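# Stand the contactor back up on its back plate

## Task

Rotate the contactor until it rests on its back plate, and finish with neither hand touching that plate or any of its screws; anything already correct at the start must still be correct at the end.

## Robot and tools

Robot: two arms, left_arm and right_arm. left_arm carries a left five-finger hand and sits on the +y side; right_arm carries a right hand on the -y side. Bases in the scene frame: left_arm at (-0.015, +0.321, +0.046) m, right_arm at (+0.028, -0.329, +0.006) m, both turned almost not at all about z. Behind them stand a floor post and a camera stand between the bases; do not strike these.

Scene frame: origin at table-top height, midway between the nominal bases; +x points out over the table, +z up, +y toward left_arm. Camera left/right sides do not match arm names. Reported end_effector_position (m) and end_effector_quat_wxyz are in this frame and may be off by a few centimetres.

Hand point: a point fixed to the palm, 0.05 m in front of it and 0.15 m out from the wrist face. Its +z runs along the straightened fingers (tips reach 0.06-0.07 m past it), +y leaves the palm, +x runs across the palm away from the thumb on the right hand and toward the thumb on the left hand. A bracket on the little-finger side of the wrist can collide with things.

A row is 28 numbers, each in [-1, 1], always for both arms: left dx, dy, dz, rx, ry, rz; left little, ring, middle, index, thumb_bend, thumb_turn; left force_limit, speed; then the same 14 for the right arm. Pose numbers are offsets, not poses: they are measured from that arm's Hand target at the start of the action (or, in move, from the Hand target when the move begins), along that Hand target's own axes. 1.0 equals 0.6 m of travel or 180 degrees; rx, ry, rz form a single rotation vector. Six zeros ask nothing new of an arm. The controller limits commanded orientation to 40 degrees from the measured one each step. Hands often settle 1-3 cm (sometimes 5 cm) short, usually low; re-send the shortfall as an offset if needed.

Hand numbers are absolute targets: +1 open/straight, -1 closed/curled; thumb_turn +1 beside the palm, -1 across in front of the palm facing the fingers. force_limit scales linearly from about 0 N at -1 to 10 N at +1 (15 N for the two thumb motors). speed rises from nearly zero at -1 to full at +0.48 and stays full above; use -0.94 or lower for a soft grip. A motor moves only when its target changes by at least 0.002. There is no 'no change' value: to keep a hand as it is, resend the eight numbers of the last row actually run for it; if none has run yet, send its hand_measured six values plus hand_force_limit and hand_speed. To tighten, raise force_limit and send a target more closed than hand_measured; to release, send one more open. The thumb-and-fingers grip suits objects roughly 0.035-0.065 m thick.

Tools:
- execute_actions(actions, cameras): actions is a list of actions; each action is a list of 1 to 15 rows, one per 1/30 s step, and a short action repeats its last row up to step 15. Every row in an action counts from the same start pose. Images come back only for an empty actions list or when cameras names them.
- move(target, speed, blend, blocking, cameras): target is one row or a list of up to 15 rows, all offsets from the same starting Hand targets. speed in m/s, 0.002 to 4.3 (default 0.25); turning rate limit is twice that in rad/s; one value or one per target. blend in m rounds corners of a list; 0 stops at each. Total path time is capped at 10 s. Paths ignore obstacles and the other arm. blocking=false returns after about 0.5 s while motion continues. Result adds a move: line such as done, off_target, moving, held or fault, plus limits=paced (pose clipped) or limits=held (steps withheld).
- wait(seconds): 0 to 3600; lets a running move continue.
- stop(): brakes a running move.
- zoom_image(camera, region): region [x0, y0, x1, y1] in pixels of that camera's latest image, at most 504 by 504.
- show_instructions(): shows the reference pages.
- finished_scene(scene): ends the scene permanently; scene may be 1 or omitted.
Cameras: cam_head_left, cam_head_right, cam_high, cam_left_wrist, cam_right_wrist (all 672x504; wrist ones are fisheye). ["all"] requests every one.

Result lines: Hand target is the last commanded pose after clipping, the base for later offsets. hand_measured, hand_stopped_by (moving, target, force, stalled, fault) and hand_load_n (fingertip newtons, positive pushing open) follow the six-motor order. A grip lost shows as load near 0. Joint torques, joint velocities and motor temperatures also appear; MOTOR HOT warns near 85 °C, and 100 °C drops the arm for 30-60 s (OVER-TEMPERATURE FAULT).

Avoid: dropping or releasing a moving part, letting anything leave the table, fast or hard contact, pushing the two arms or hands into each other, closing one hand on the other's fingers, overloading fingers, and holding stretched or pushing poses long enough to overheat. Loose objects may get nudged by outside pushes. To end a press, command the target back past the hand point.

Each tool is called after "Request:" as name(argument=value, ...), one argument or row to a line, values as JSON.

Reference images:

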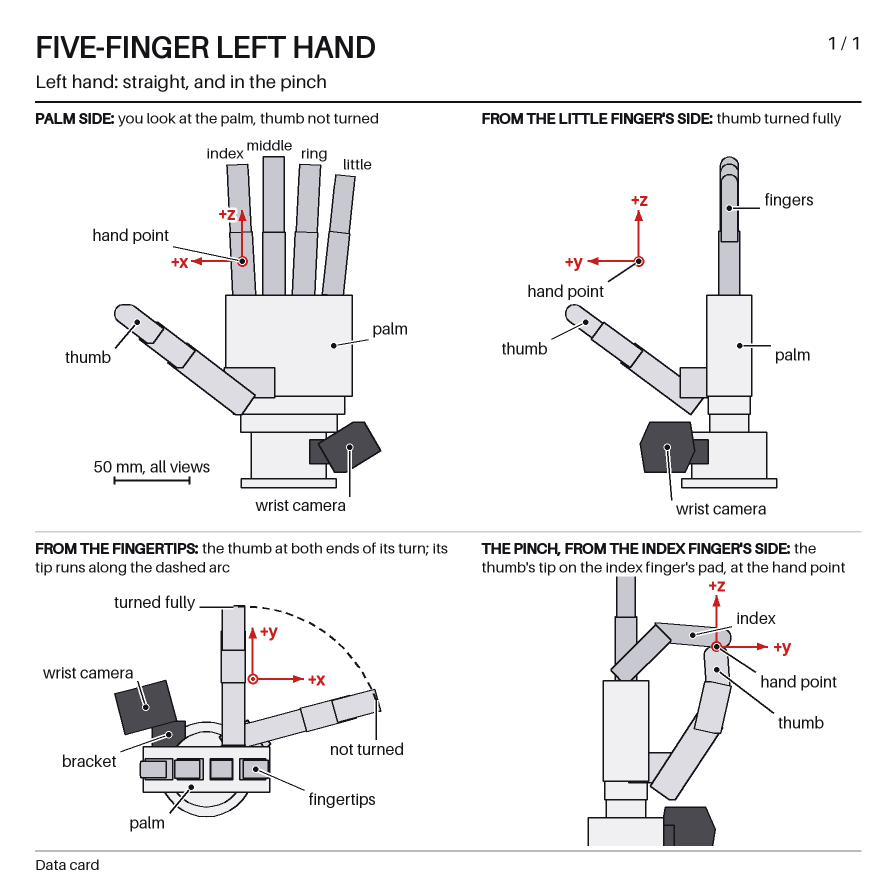

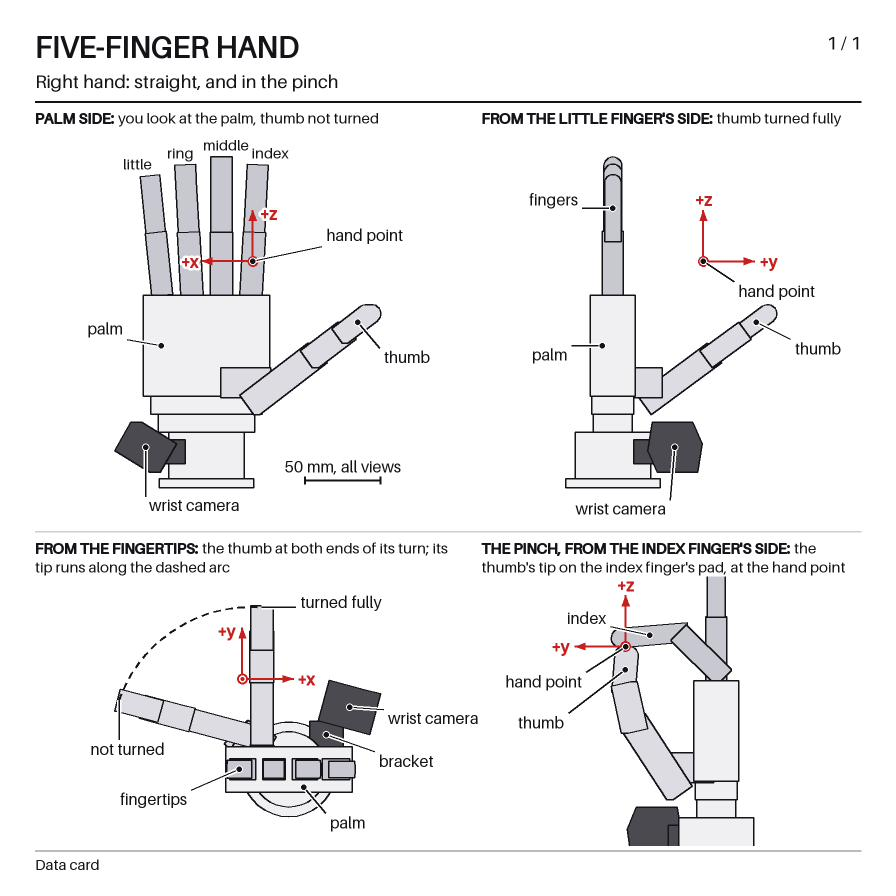

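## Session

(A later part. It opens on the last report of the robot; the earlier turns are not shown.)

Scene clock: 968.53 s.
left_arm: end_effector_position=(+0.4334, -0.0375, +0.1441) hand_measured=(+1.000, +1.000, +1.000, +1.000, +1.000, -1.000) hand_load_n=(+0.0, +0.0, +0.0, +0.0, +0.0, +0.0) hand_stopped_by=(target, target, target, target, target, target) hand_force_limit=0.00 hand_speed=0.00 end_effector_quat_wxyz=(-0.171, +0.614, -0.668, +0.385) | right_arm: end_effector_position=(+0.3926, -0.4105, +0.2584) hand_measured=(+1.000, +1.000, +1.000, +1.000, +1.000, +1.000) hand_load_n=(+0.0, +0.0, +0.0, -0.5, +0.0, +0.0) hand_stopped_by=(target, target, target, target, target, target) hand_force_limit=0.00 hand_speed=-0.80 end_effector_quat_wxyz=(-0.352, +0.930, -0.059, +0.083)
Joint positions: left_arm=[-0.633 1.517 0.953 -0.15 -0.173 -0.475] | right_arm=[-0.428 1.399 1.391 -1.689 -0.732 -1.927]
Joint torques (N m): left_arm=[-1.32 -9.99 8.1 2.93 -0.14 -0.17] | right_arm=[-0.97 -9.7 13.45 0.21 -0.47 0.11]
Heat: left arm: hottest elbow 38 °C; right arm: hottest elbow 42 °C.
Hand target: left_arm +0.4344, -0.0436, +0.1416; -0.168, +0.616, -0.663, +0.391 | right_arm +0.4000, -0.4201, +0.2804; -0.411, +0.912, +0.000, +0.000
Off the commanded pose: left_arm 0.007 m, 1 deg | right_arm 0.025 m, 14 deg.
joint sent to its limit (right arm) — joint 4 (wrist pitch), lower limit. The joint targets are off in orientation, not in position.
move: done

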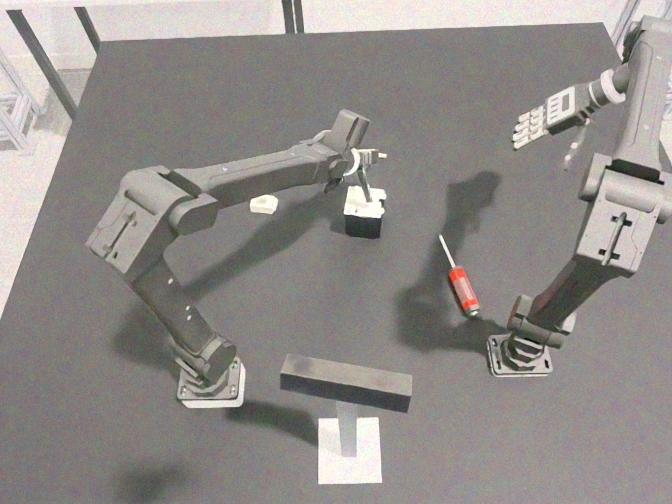

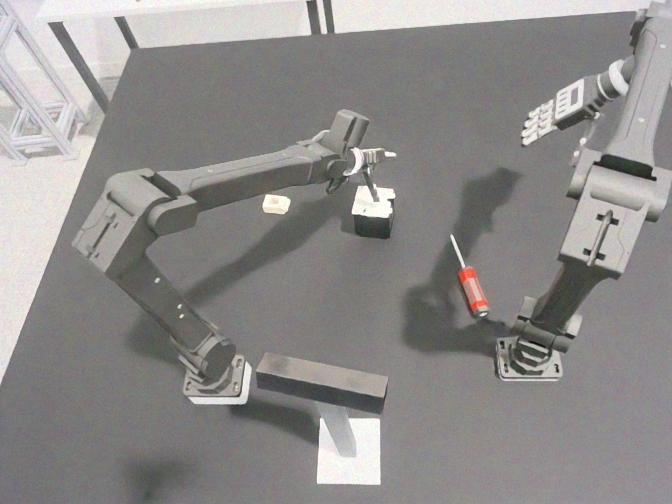

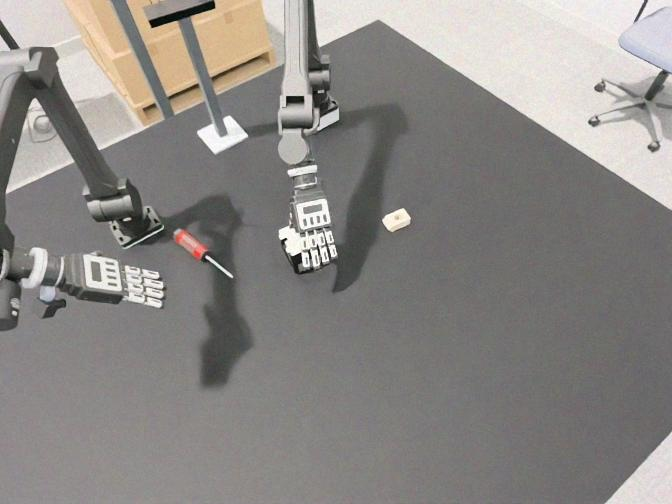

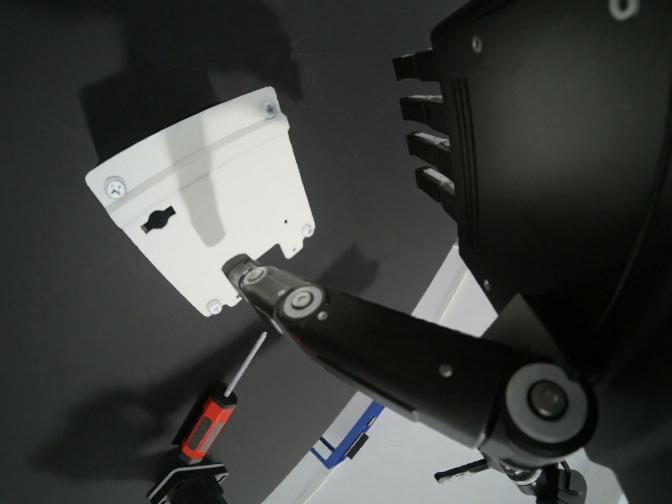

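Request:
move(
  target=[
    [-0.0213,0.0107,-0.026,0,0,0,1,1,1,1,1,-1,0,0,0,0,0,0,0,0,1,1,1,1,1,1,0,-0.8],
    [-0.0405,0.0645,0.0215,0,0,0,1,1,1,1,1,-1,0,0,0,0,0,0,0,0,1,1,1,1,1,1,0,-0.8],
  ],
  speed=0.06,
  cameras=["cam_head_left","cam_head_right","cam_high","cam_left_wrist"],
)

Request:
zoom_image(
  camera="cam_head_left",
  region=[310, 130, 410, 250],
)

Request:
zoom_image(
  camera="cam_high",
  region=[260, 180, 360, 290],
)

Request:
zoom_image(
  camera="cam_left_wrist",
  region=[20, 40, 350, 340],
)

Scene clock: 1008.40 s.
left_arm: end_effector_position=(+0.4241, -0.0307, +0.1237) hand_measured=(+1.000, +1.000, +1.000, +1.000, +1.000, -1.000) hand_load_n=(+0.0, +0.0, +0.0, +0.0, +0.5, -0.5) hand_stopped_by=(target, target, target, target, target, target) hand_force_limit=0.00 hand_speed=0.00 end_effector_quat_wxyz=(-0.172, +0.609, -0.659, +0.406) | right_arm: end_effector_position=(+0.3926, -0.4105, +0.2584) hand_measured=(+1.000, +1.000, +1.000, +1.000, +1.000, +1.000) hand_load_n=(+0.0, +0.0, +0.0, +0.0, +0.0, +0.0) hand_stopped_by=(target, target, target, target, target, target) hand_force_limit=0.00 hand_speed=-0.80 end_effector_quat_wxyz=(-0.352, +0.930, -0.059, +0.083)
Joint positions: left_arm=[-0.631 1.516 0.858 -0.01 -0.167 -0.476] | right_arm=[-0.428 1.399 1.391 -1.689 -0.732 -1.927]
Joint torques (N m): left_arm=[-0.21 -7.12 6.56 2.78 -0.05 -0.08] | right_arm=[-0.97 -9.64 13.45 0.2 -0.47 0.11]
Heat: left arm: hottest elbow 36 °C; right arm: hottest elbow 43 °C.
Hand target: left_arm +0.4215, -0.0271, +0.0991; -0.168, +0.616, -0.663, +0.391 | right_arm +0.4000, -0.4201, +0.2804; -0.411, +0.912, +0.000, +0.000
Off the commanded pose: left_arm 0.025 m, 2 deg | right_arm 0.025 m, 14 deg.
joint sent to its limit (right arm) — joint 4 (wrist pitch), lower limit. The joint targets are off in orientation, not in position.
move: off_target (left_arm)

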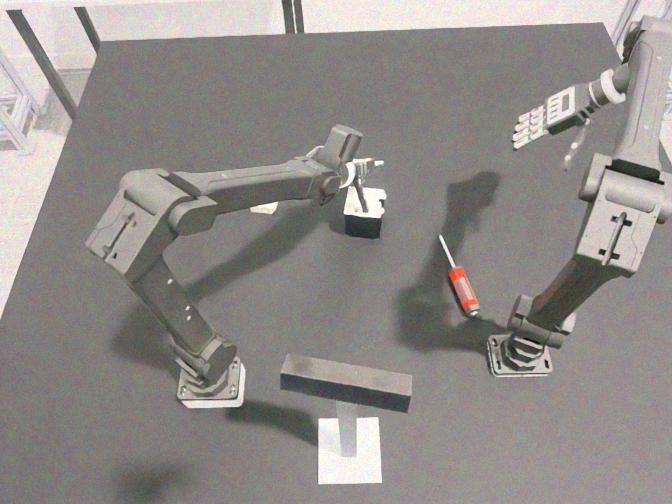

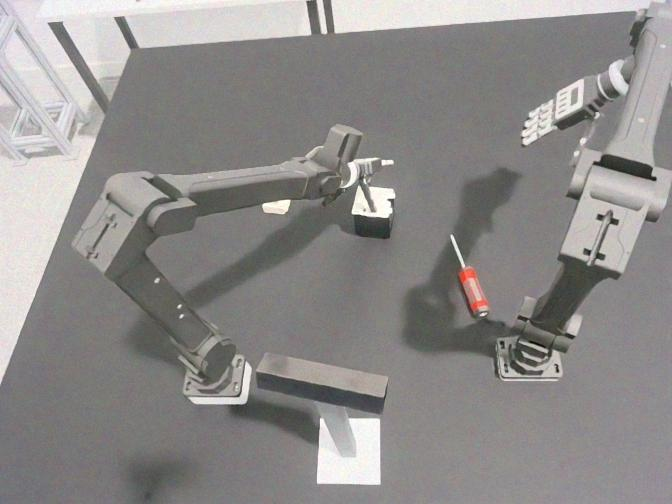

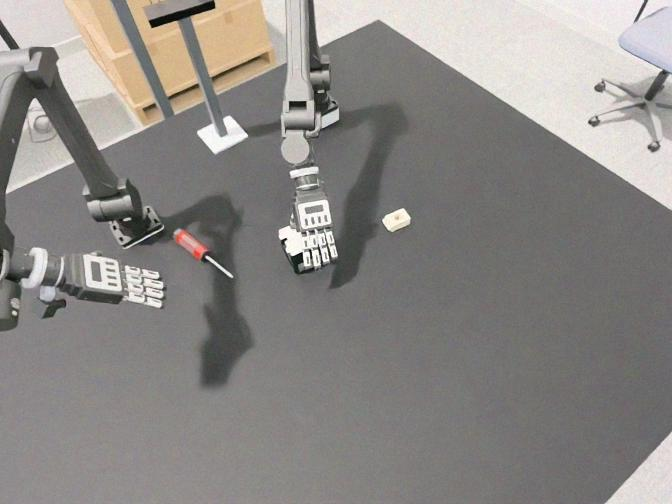

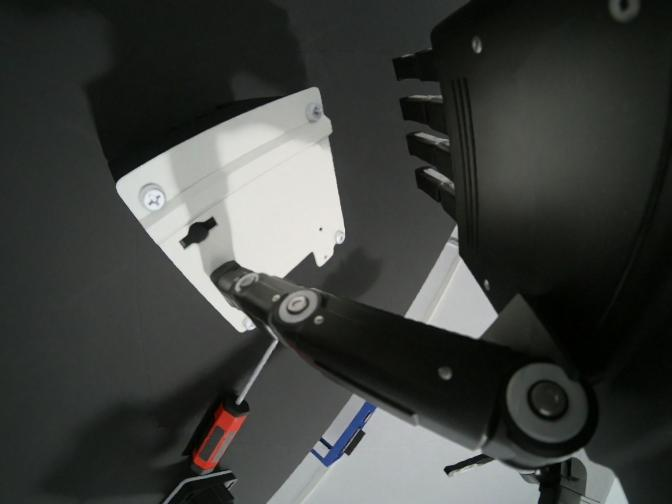

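Scaled by 4.200 from the camera's image (finer frame: 960x720).

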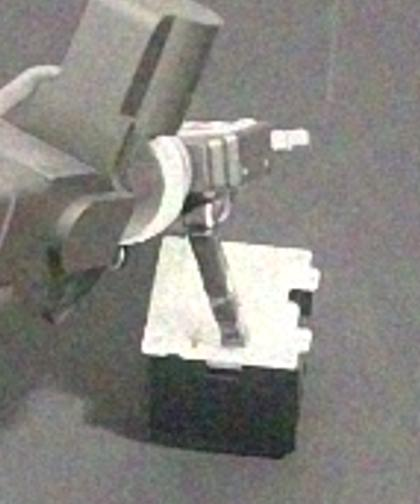

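Scaled by 4.582 from the camera's image (finer frame: 960x720).

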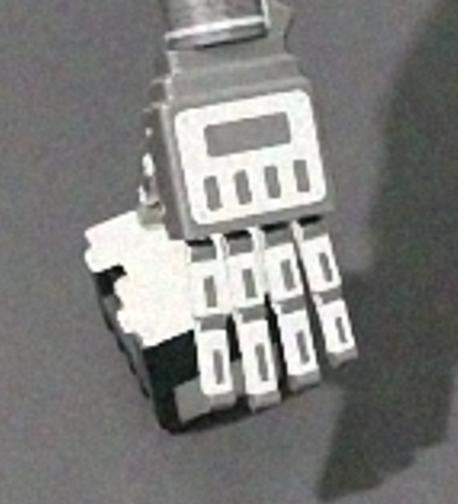

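Scaled by 1.527 from the camera's image (finer frame: 960x720).

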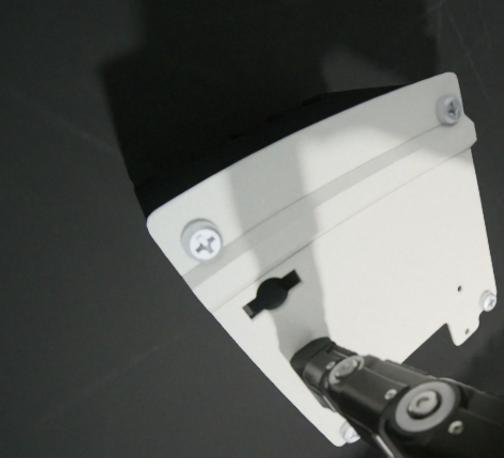

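Request:
execute_actions(
  actions=[],
  cameras=["cam_head_left", "cam_left_wrist"],
)

Scene clock: 1081.70 s.
left_arm: end_effector_position=(+0.4241, -0.0307, +0.1237) hand_measured=(+1.000, +1.000, +1.000, +1.000, +1.000, -1.000) hand_load_n=(+0.0, +0.0, +0.0, +0.0, +0.5, -0.5) hand_stopped_by=(target, target, target, target, target, target) hand_force_limit=0.00 hand_speed=0.00 end_effector_quat_wxyz=(-0.172, +0.609, -0.659, +0.406) | right_arm: end_effector_position=(+0.3926, -0.4105, +0.2584) hand_measured=(+1.000, +1.000, +1.000, +1.000, +1.000, +1.000) hand_load_n=(+0.0, +0.0, -0.5, +0.0, -0.5, +0.0) hand_stopped_by=(target, target, target, target, target, target) hand_force_limit=0.00 hand_speed=-0.80 end_effector_quat_wxyz=(-0.352, +0.930, -0.059, +0.083)
Joint positions: left_arm=[-0.631 1.516 0.858 -0.01 -0.167 -0.476] | right_arm=[-0.428 1.399 1.391 -1.689 -0.732 -1.927]
Joint velocities: within noise
Joint torques (N m): left_arm=[-0.38 -7.06 6.57 2.8 -0.03 -0.08] | right_arm=[-0.97 -9.64 13.46 0.2 -0.47 0.11]
Motor temperatures (°C): left_arm=[33 32 34 30 29 31] | right_arm=[30 31 44 28 33 28]
Heat: left arm: hottest elbow 34 °C; right arm: hottest elbow 44 °C.
Hand target: left_arm +0.4215, -0.0271, +0.0991; -0.168, +0.616, -0.663, +0.391 | right_arm +0.4000, -0.4201, +0.2804; -0.411, +0.912, +0.000, +0.000
Off the commanded pose: left_arm 0.025 m, 2 deg | right_arm 0.025 m, 14 deg.
Images, in order (width x height): cam_head_left 672x504, cam_left_wrist 672x504.

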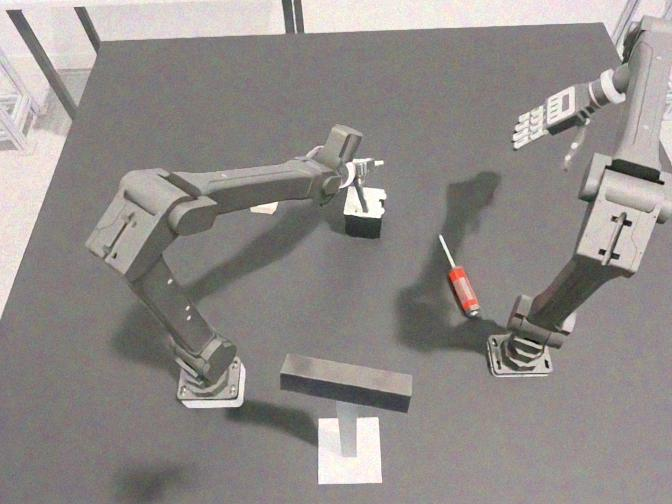

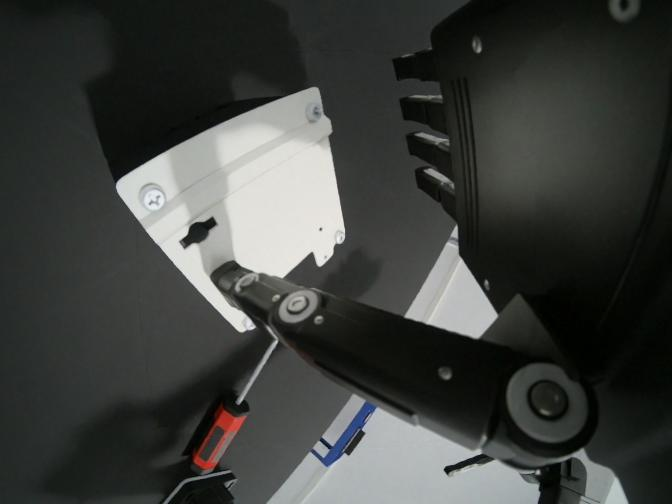

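Request:
zoom_image(
  camera="cam_head_left",
  region=[310, 130, 410, 250],
)

Request:
zoom_image(
  camera="cam_left_wrist",
  region=[100, 60, 400, 360],
)

Scaled by 4.200 from the camera's image (finer frame: 960x720).

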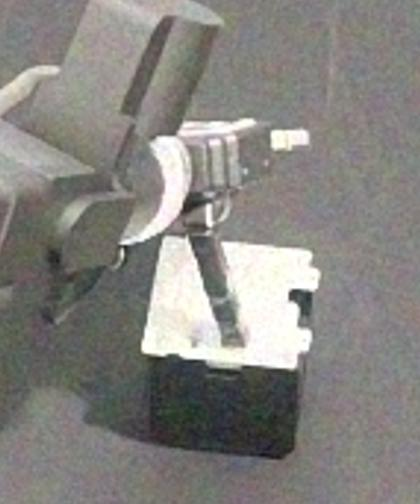

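Scaled by 1.680 from the camera's image (finer frame: 960x720).

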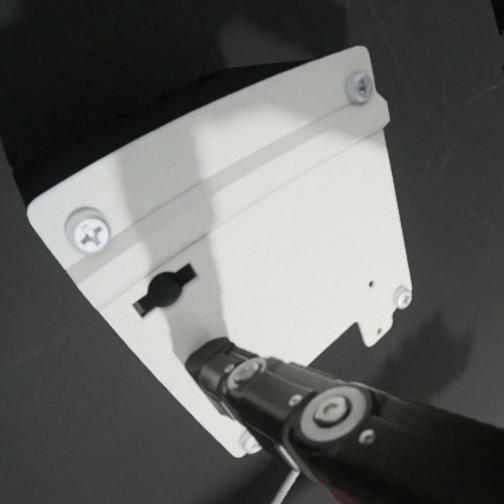

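Request:
move(
  target=[0.01294,-0.03622,-0.03193,0,0,0,1,1,1,1,1,-1,0,0, 0,0,0,0,0,0,1,1,1,1,1,1,0,-0.8],
  speed=0.1,
  cameras=["cam_head_left", "cam_left_wrist", "cam_high"],
)

Scene clock: 1138.13 s.
left_arm: end_effector_position=(+0.4172, -0.0257, +0.1216) hand_measured=(+1.000, +1.000, +1.000, +1.000, +1.000, -1.000) hand_load_n=(+0.0, +0.0, +0.0, +0.0, -1.5, +1.0) hand_stopped_by=(target, target, target, target, target, target) hand_force_limit=0.00 hand_speed=0.00 end_effector_quat_wxyz=(-0.168, +0.614, -0.664, +0.391) | right_arm: end_effector_position=(+0.3926, -0.4105, +0.2584) hand_measured=(+1.000, +1.000, +1.000, +1.000, +1.000, +1.000) hand_load_n=(+0.0, +0.0, -0.5, +0.0, +0.0, +0.0) hand_stopped_by=(target, target, target, target, target, target) hand_force_limit=0.00 hand_speed=-0.80 end_effector_quat_wxyz=(-0.352, +0.930, -0.059, +0.083)
Joint positions: left_arm=[-0.631 1.504 0.858 -0.056 -0.167 -0.479] | right_arm=[-0.428 1.399 1.391 -1.689 -0.732 -1.927]
Joint torques (N m): left_arm=[-0.38 -10.34 9.63 1.05 -0.04 -0.03] | right_arm=[-0.97 -9.7 13.46 0.21 -0.47 0.11]
Heat: left arm: hottest elbow 34 °C; right arm: hottest elbow 45 °C.
Hand target: left_arm +0.4215, -0.0271, +0.1290; -0.168, +0.616, -0.663, +0.391 | right_arm +0.4000, -0.4201, +0.2804; -0.411, +0.912, +0.000, +0.000
Off the commanded pose: left_arm 0.009 m, 0 deg | right_arm 0.025 m, 14 deg.
joint sent to its limit (right arm) — joint 4 (wrist pitch), lower limit. The joint targets are off in orientation, not in position.
move: done
Images, in order (width x height): cam_head_left 672x504, cam_high 672x504, cam_left_wrist 672x504.

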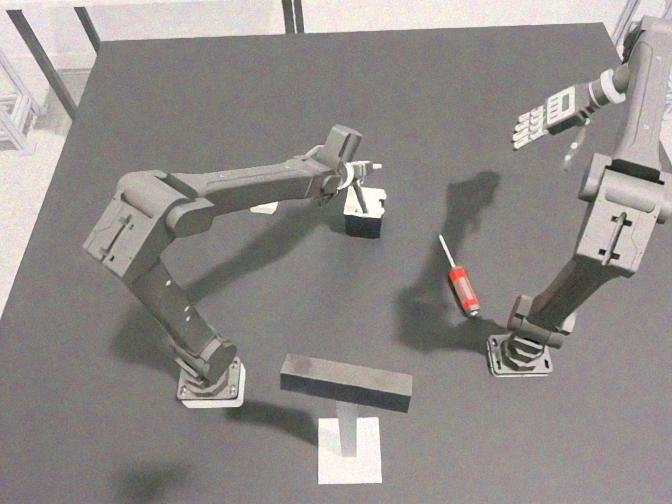

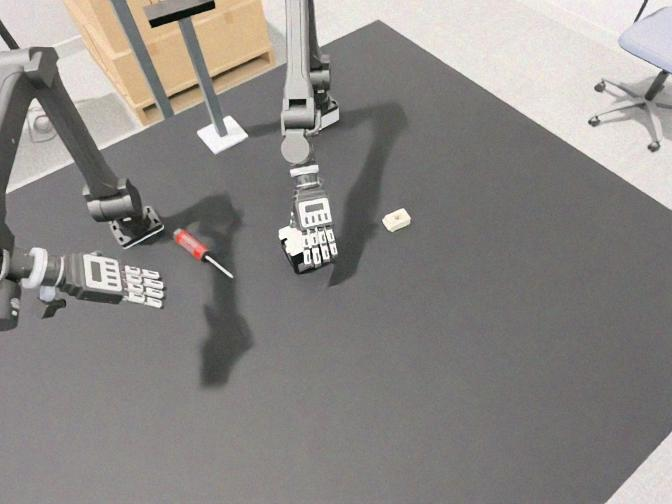

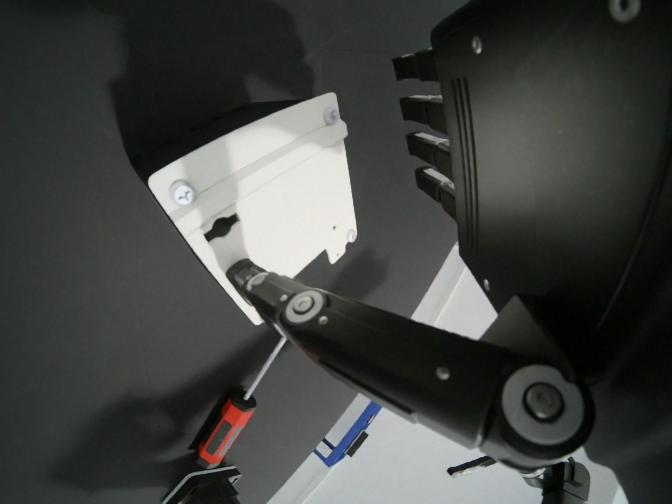

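Request:
zoom_image(
  camera="cam_left_wrist",
  region=[100, 60, 400, 360],
)

Request:
zoom_image(
  camera="cam_head_left",
  region=[310, 130, 410, 250],
)

Request:
zoom_image(
  camera="cam_high",
  region=[260, 180, 360, 290],
)

Scaled by 1.680 from the camera's image (finer frame: 960x720).

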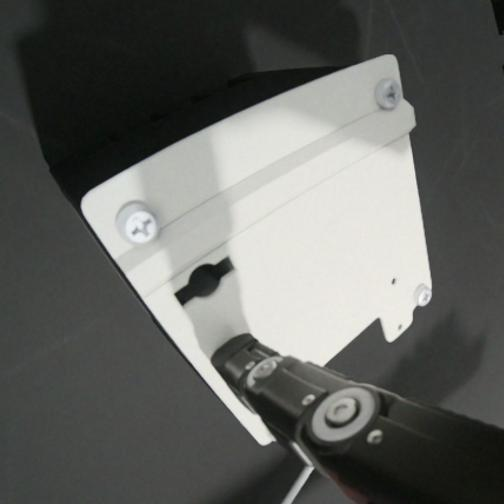

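Scaled by 4.200 from the camera's image (finer frame: 960x720).

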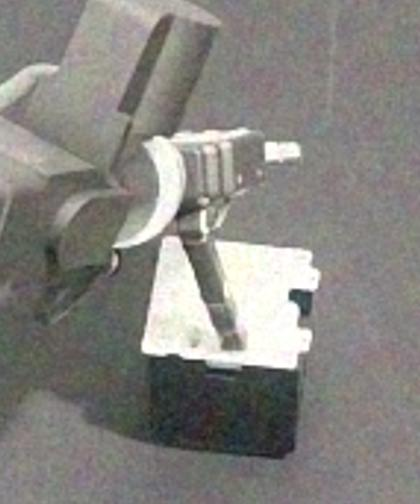

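Scaled by 4.582 from the camera's image (finer frame: 960x720).

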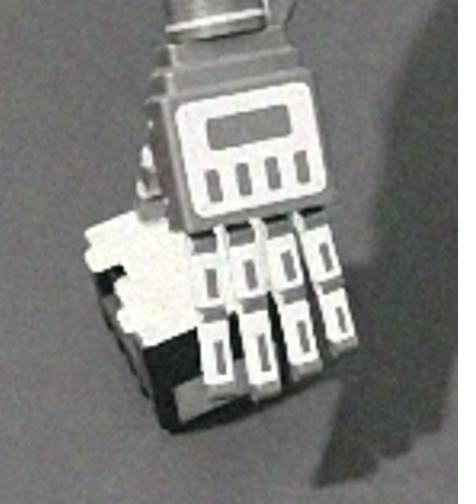

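Request:
move(
  target=[0.01754,-0.01907,-0.0495,0,0,0,1,1,1,1,1,-1,0,0, 0,0,0,0,0,0,1,1,1,1,1,1,0,-0.8],
  speed=0.1,
  cameras=["cam_head_left", "cam_left_wrist", "cam_high"],
)

Request:
zoom_image(
  camera="cam_left_wrist",
  region=[100, 60, 400, 360],
)

Request:
zoom_image(
  camera="cam_head_left",
  region=[310, 130, 410, 250],
)

Scene clock: 1171.90 s.
left_arm: end_effector_position=(+0.4004, -0.0171, +0.1385) hand_measured=(+1.000, +1.000, +1.000, +1.000, +1.000, -1.000) hand_load_n=(+0.0, +0.0, +0.0, +0.0, +0.0, +0.0) hand_stopped_by=(target, target, target, target, target, target) hand_force_limit=0.00 hand_speed=0.00 end_effector_quat_wxyz=(-0.169, +0.616, -0.671, +0.375) | right_arm: end_effector_position=(+0.3926, -0.4105, +0.2584) hand_measured=(+1.000, +1.000, +1.000, +1.000, +1.000, +1.000) hand_load_n=(+0.0, +0.0, +0.0, +0.0, +0.0, +0.0) hand_stopped_by=(target, target, target, target, target, target) hand_force_limit=0.00 hand_speed=-0.80 end_effector_quat_wxyz=(-0.352, +0.930, -0.059, +0.083)
Joint positions: left_arm=[-0.641 1.436 0.858 -0.159 -0.179 -0.481] | right_arm=[-0.428 1.399 1.391 -1.689 -0.732 -1.927]
Joint torques (N m): left_arm=[-1.26 -10.52 10.61 1.5 -0.17 -0.16] | right_arm=[-0.97 -9.64 13.45 0.21 -0.47 0.11]
Heat: left arm: hottest elbow 34 °C; right arm: hottest elbow 45 °C.
Hand target: left_arm +0.4064, -0.0272, +0.1590; -0.168, +0.616, -0.663, +0.391 | right_arm +0.4000, -0.4201, +0.2804; -0.411, +0.912, +0.000, +0.000
Off the commanded pose: left_arm 0.023 m, 2 deg | right_arm 0.025 m, 14 deg.
joint sent to its limit (right arm) — joint 4 (wrist pitch), lower limit. The joint targets are off in orientation, not in position.
move: off_target (left_arm)
Images, in order (width x height): cam_head_left 672x504, cam_high 672x504, cam_left_wrist 672x504.

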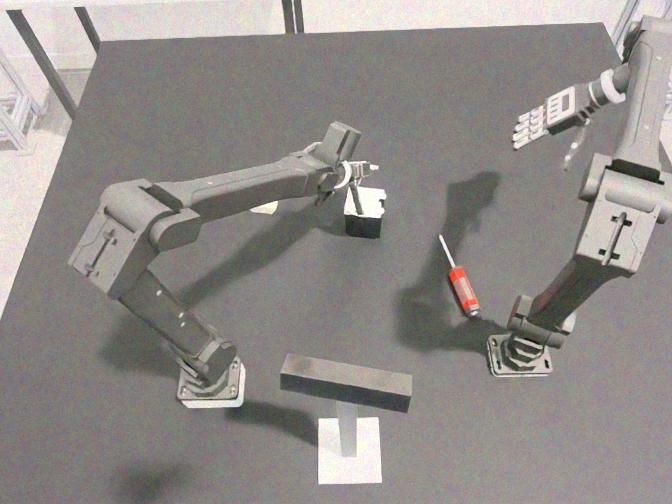

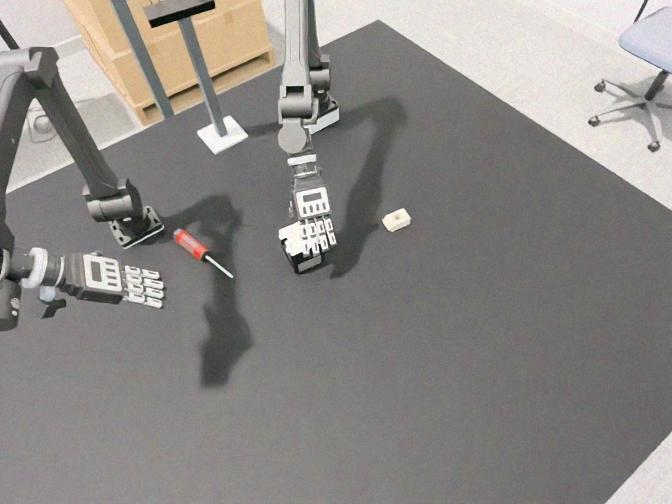

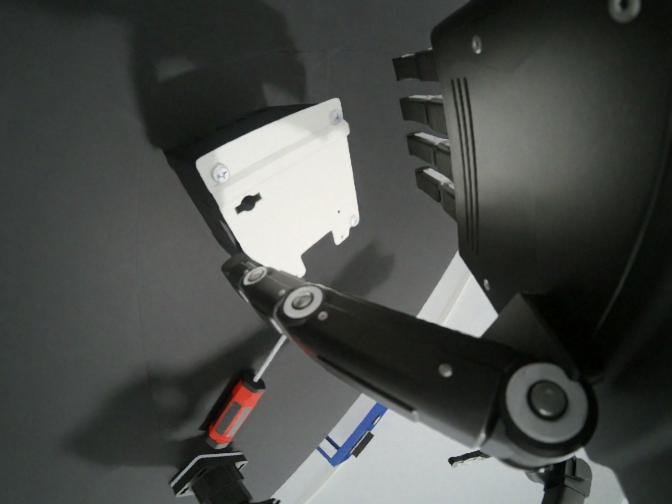

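Scaled by 1.680 from the camera's image (finer frame: 960x720).

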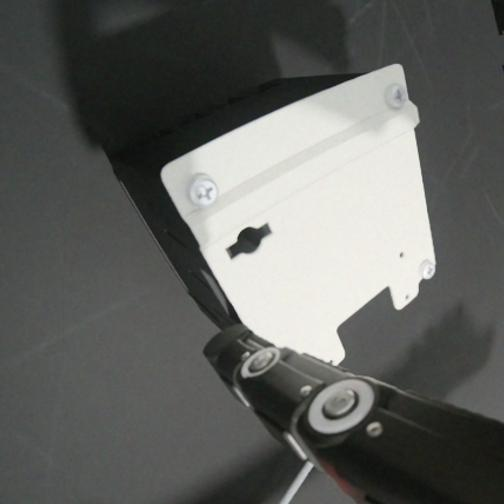

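Scaled by 4.200 from the camera's image (finer frame: 960x720).

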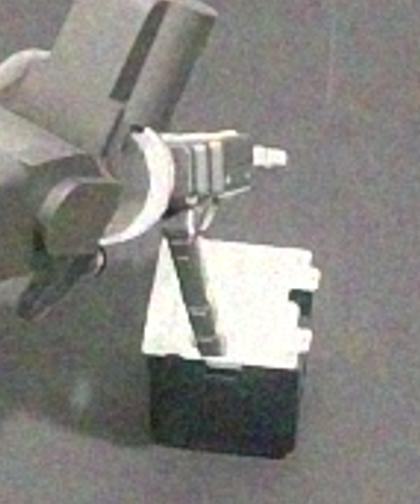

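Request:
execute_actions(
  actions=[],
  cameras=["cam_head_left", "cam_head_right"],
)

Request:
zoom_image(
  camera="cam_head_right",
  region=[300, 140, 400, 260],
)

Request:
zoom_image(
  camera="cam_head_left",
  region=[320, 160, 400, 260],
)

Scene clock: 1291.17 s.
left_arm: end_effector_position=(+0.4005, -0.0171, +0.1385) hand_measured=(+1.000, +1.000, +1.000, +1.000, +1.000, -1.000) hand_load_n=(+0.0, +0.0, +0.0, +0.0, +0.0, +0.0) hand_stopped_by=(target, target, target, target, target, target) hand_force_limit=0.00 hand_speed=0.00 end_effector_quat_wxyz=(-0.169, +0.617, -0.671, +0.375) | right_arm: end_effector_position=(+0.3926, -0.4105, +0.2584) hand_measured=(+1.000, +1.000, +1.000, +1.000, +1.000, +1.000) hand_load_n=(+0.0, +0.0, -0.5, -0.5, +0.0, +0.0) hand_stopped_by=(target, target, target, target, target, target) hand_force_limit=0.00 hand_speed=-0.80 end_effector_quat_wxyz=(-0.352, +0.930, -0.059, +0.083)
Joint positions: left_arm=[-0.641 1.436 0.858 -0.159 -0.18 -0.481] | right_arm=[-0.428 1.399 1.391 -1.689 -0.732 -1.927]
Joint velocities: within noise
Joint torques (N m): left_arm=[-1.44 -10.64 10.65 1.51 -0.16 -0.17] | right_arm=[-0.97 -9.64 13.45 0.21 -0.47 0.11]
Motor temperatures (°C): left_arm=[32 33 36 29 29 31] | right_arm=[29 31 46 28 33 28]
Heat: left arm: hottest elbow 36 °C; right arm: hottest elbow 46 °C.
Hand target: left_arm +0.4064, -0.0271, +0.1590; -0.168, +0.616, -0.663, +0.391 | right_arm +0.4000, -0.4201, +0.2804; -0.411, +0.912, +0.000, +0.000
Off the commanded pose: left_arm 0.023 m, 2 deg | right_arm 0.025 m, 14 deg.
Images, in order (width x height): cam_head_left 672x504, cam_head_right 672x504.

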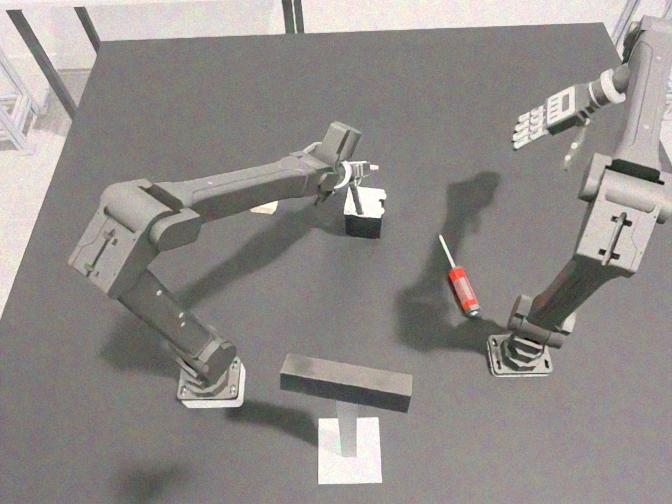

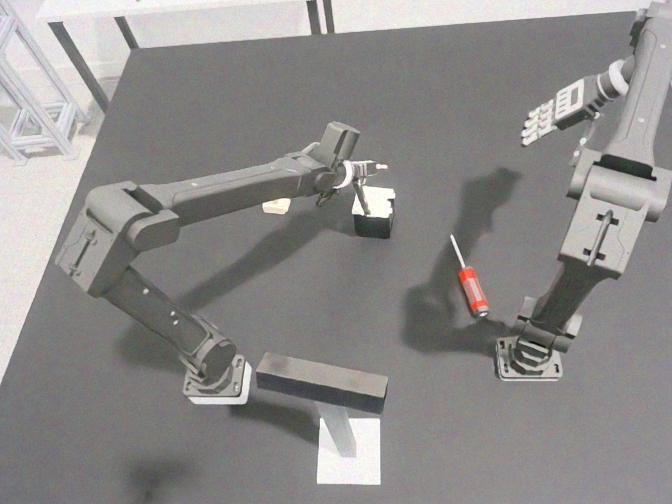

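Scaled by 4.200 from the camera's image (finer frame: 960x720).

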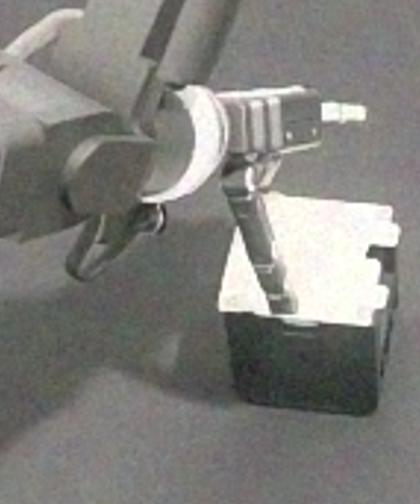

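Scaled by 5.040 from the camera's image (finer frame: 960x720).

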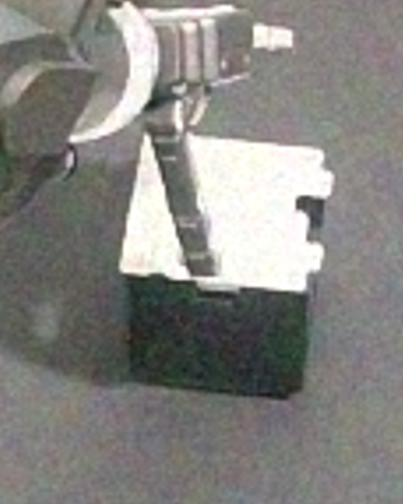

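Request:
execute_actions(
  actions=[],
  cameras=["cam_left_wrist", "cam_high"],
)

Request:
zoom_image(
  camera="cam_left_wrist",
  region=[150, 120, 270, 270],
)

Request:
zoom_image(
  camera="cam_high",
  region=[270, 210, 340, 280],
)

Scene clock: 1354.80 s.
left_arm: end_effector_position=(+0.4005, -0.0171, +0.1385) hand_measured=(+1.000, +1.000, +1.000, +1.000, +1.000, -1.000) hand_load_n=(+0.0, +0.0, +0.0, +0.0, +0.0, +0.0) hand_stopped_by=(target, target, target, target, target, target) hand_force_limit=0.00 hand_speed=0.00 end_effector_quat_wxyz=(-0.169, +0.617, -0.671, +0.375) | right_arm: end_effector_position=(+0.3926, -0.4105, +0.2584) hand_measured=(+1.000, +1.000, +1.000, +1.000, +1.000, +1.000) hand_load_n=(+0.0, +0.0, +0.0, +0.0, +0.0, +0.0) hand_stopped_by=(target, target, target, target, target, target) hand_force_limit=0.00 hand_speed=-0.80 end_effector_quat_wxyz=(-0.352, +0.930, -0.059, +0.083)
Joint positions: left_arm=[-0.641 1.436 0.858 -0.159 -0.18 -0.481] | right_arm=[-0.428 1.399 1.391 -1.689 -0.732 -1.927]
Joint velocities: within noise
Joint torques (N m): left_arm=[-1.44 -10.75 10.61 1.54 -0.16 -0.16] | right_arm=[-0.97 -9.64 13.46 0.2 -0.47 0.11]
Motor temperatures (°C): left_arm=[32 33 36 29 29 31] | right_arm=[29 31 46 28 32 28]
Heat: left arm: hottest elbow 36 °C; right arm: hottest elbow 46 °C.
Hand target: left_arm +0.4064, -0.0271, +0.1590; -0.168, +0.616, -0.663, +0.391 | right_arm +0.4000, -0.4201, +0.2804; -0.411, +0.912, +0.000, +0.000
Off the commanded pose: left_arm 0.023 m, 2 deg | right_arm 0.025 m, 14 deg.
Images, in order (width x height): cam_high 672x504, cam_left_wrist 672x504.

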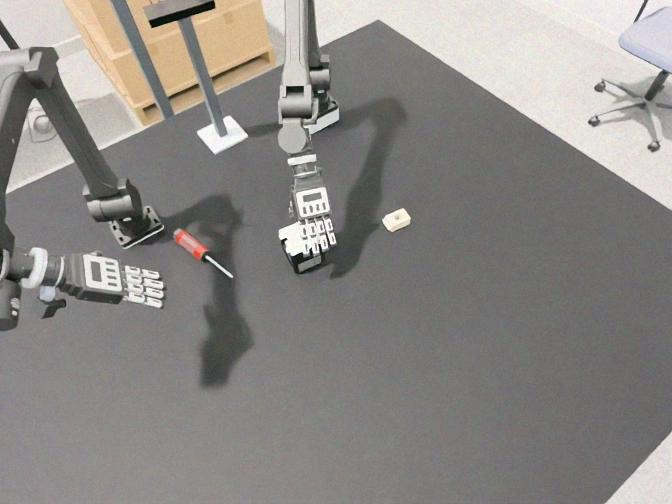

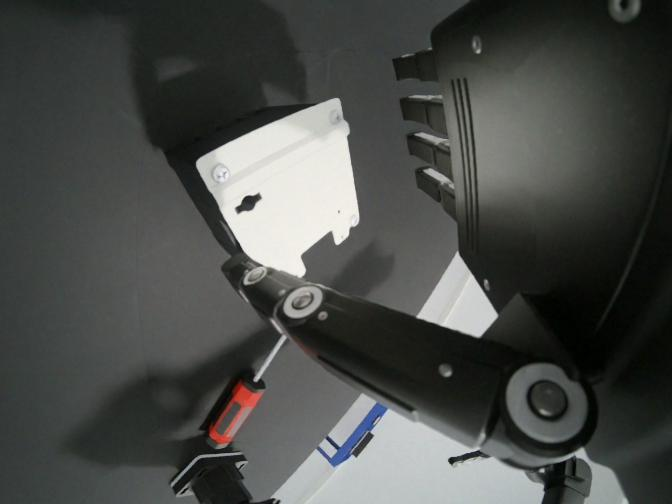

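Scaled by 3.360 from the camera's image (finer frame: 960x720).

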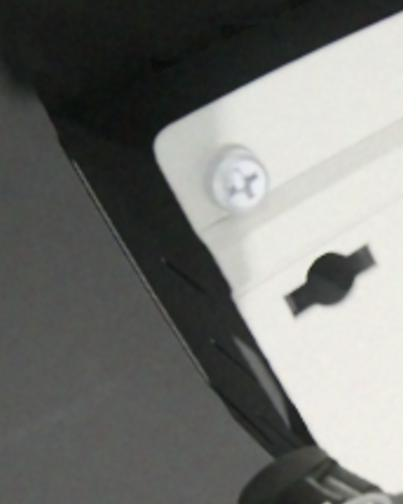

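Scaled by 7.200 from the camera's image (finer frame: 960x720).

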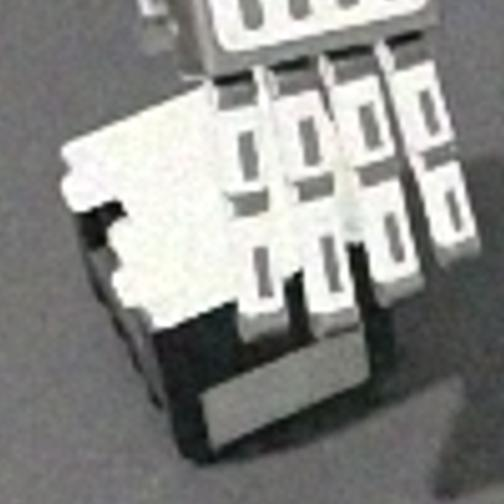

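Request:
move(
  target=[-0.04553,0.08098,0.0566,0,0,0,1,1,1,1,1,-1,0,0, 0,0,0,0,0,0,1,1,1,1,1,1,0,-0.8],
  speed=0.06,
  cameras=["cam_head_left", "cam_left_wrist", "cam_high"],
)

Request:
zoom_image(
  camera="cam_left_wrist",
  region=[100, 60, 400, 360],
)

Request:
zoom_image(
  camera="cam_high",
  region=[260, 180, 360, 290],
)

Scene clock: 1604.53 s.
left_arm: end_effector_position=(+0.3979, -0.0157, +0.0986) hand_measured=(+1.000, +1.000, +1.000, +1.000, +1.000, -1.000) hand_load_n=(+0.0, +0.0, +0.0, +0.0, +0.0, +0.0) hand_stopped_by=(target, target, target, target, target, target) hand_force_limit=0.00 hand_speed=0.00 end_effector_quat_wxyz=(-0.168, +0.614, -0.667, +0.388) | right_arm: end_effector_position=(+0.3926, -0.4105, +0.2584) hand_measured=(+1.000, +1.000, +1.000, +1.000, +1.000, +1.000) hand_load_n=(+0.0, +0.0, +0.0, +0.0, +0.0, +0.0) hand_stopped_by=(target, target, target, target, target, target) hand_force_limit=0.00 hand_speed=-0.80 end_effector_quat_wxyz=(-0.352, +0.930, -0.059, +0.083)
Joint positions: left_arm=[-0.639 1.499 0.78 0.008 -0.171 -0.481] | right_arm=[-0.428 1.399 1.391 -1.689 -0.732 -1.927]
Joint torques (N m): left_arm=[-0.15 -8.7 7.2 2.93 0.02 -0.06] | right_arm=[-1.03 -9.64 13.46 0.21 -0.48 0.11]
Heat: left arm: hottest elbow 37 °C; right arm: hottest elbow 47 °C.
Hand target: left_arm +0.4021, -0.0149, +0.0950; -0.168, +0.616, -0.663, +0.391 | right_arm +0.4000, -0.4201, +0.2804; -0.411, +0.912, +0.000, +0.000
Off the commanded pose: left_arm 0.006 m, 1 deg | right_arm 0.025 m, 14 deg.
joint sent to its limit (right arm) — joint 4 (wrist pitch), lower limit. The joint targets are off in orientation, not in position.
move: done
Images, in order (width x height): cam_head_left 672x504, cam_high 672x504, cam_left_wrist 672x504.

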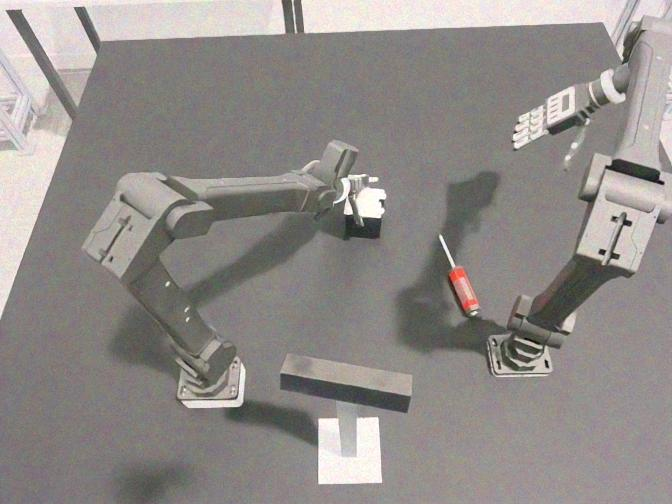

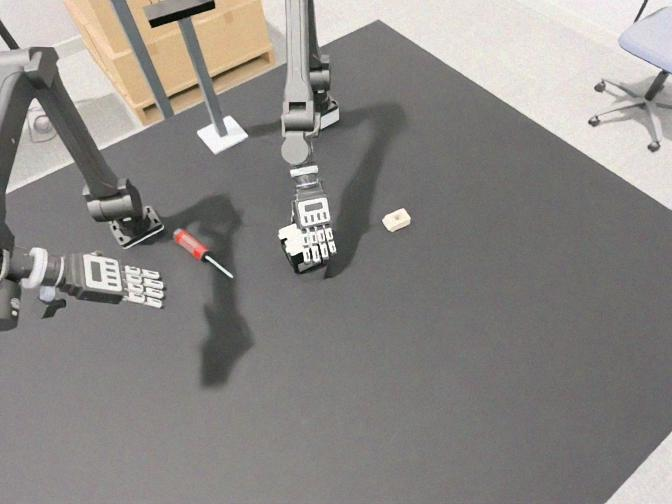

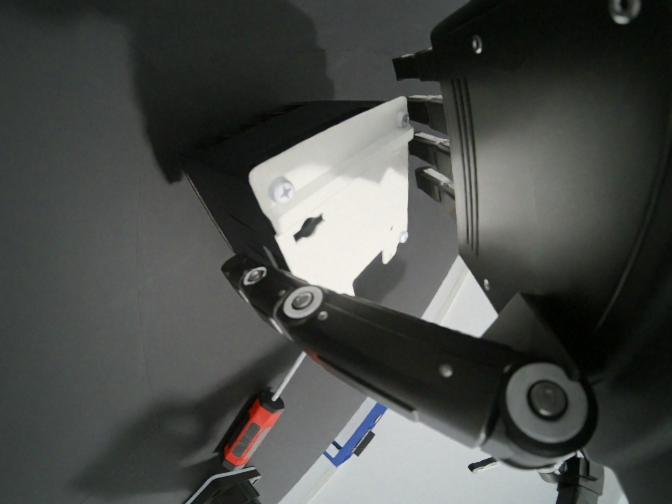

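Scaled by 1.680 from the camera's image (finer frame: 960x720).

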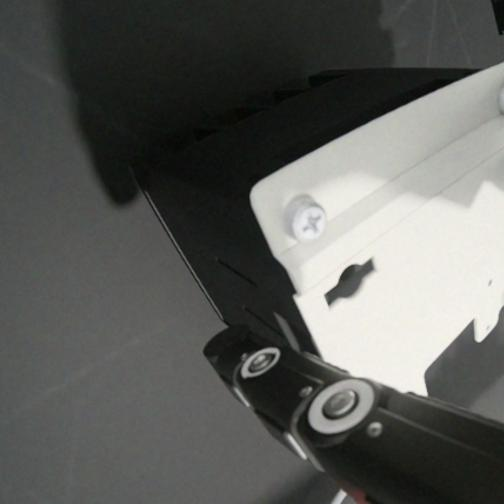

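Scaled by 4.582 from the camera's image (finer frame: 960x720).

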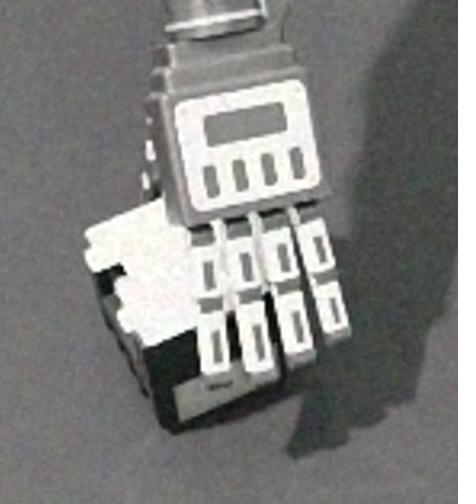

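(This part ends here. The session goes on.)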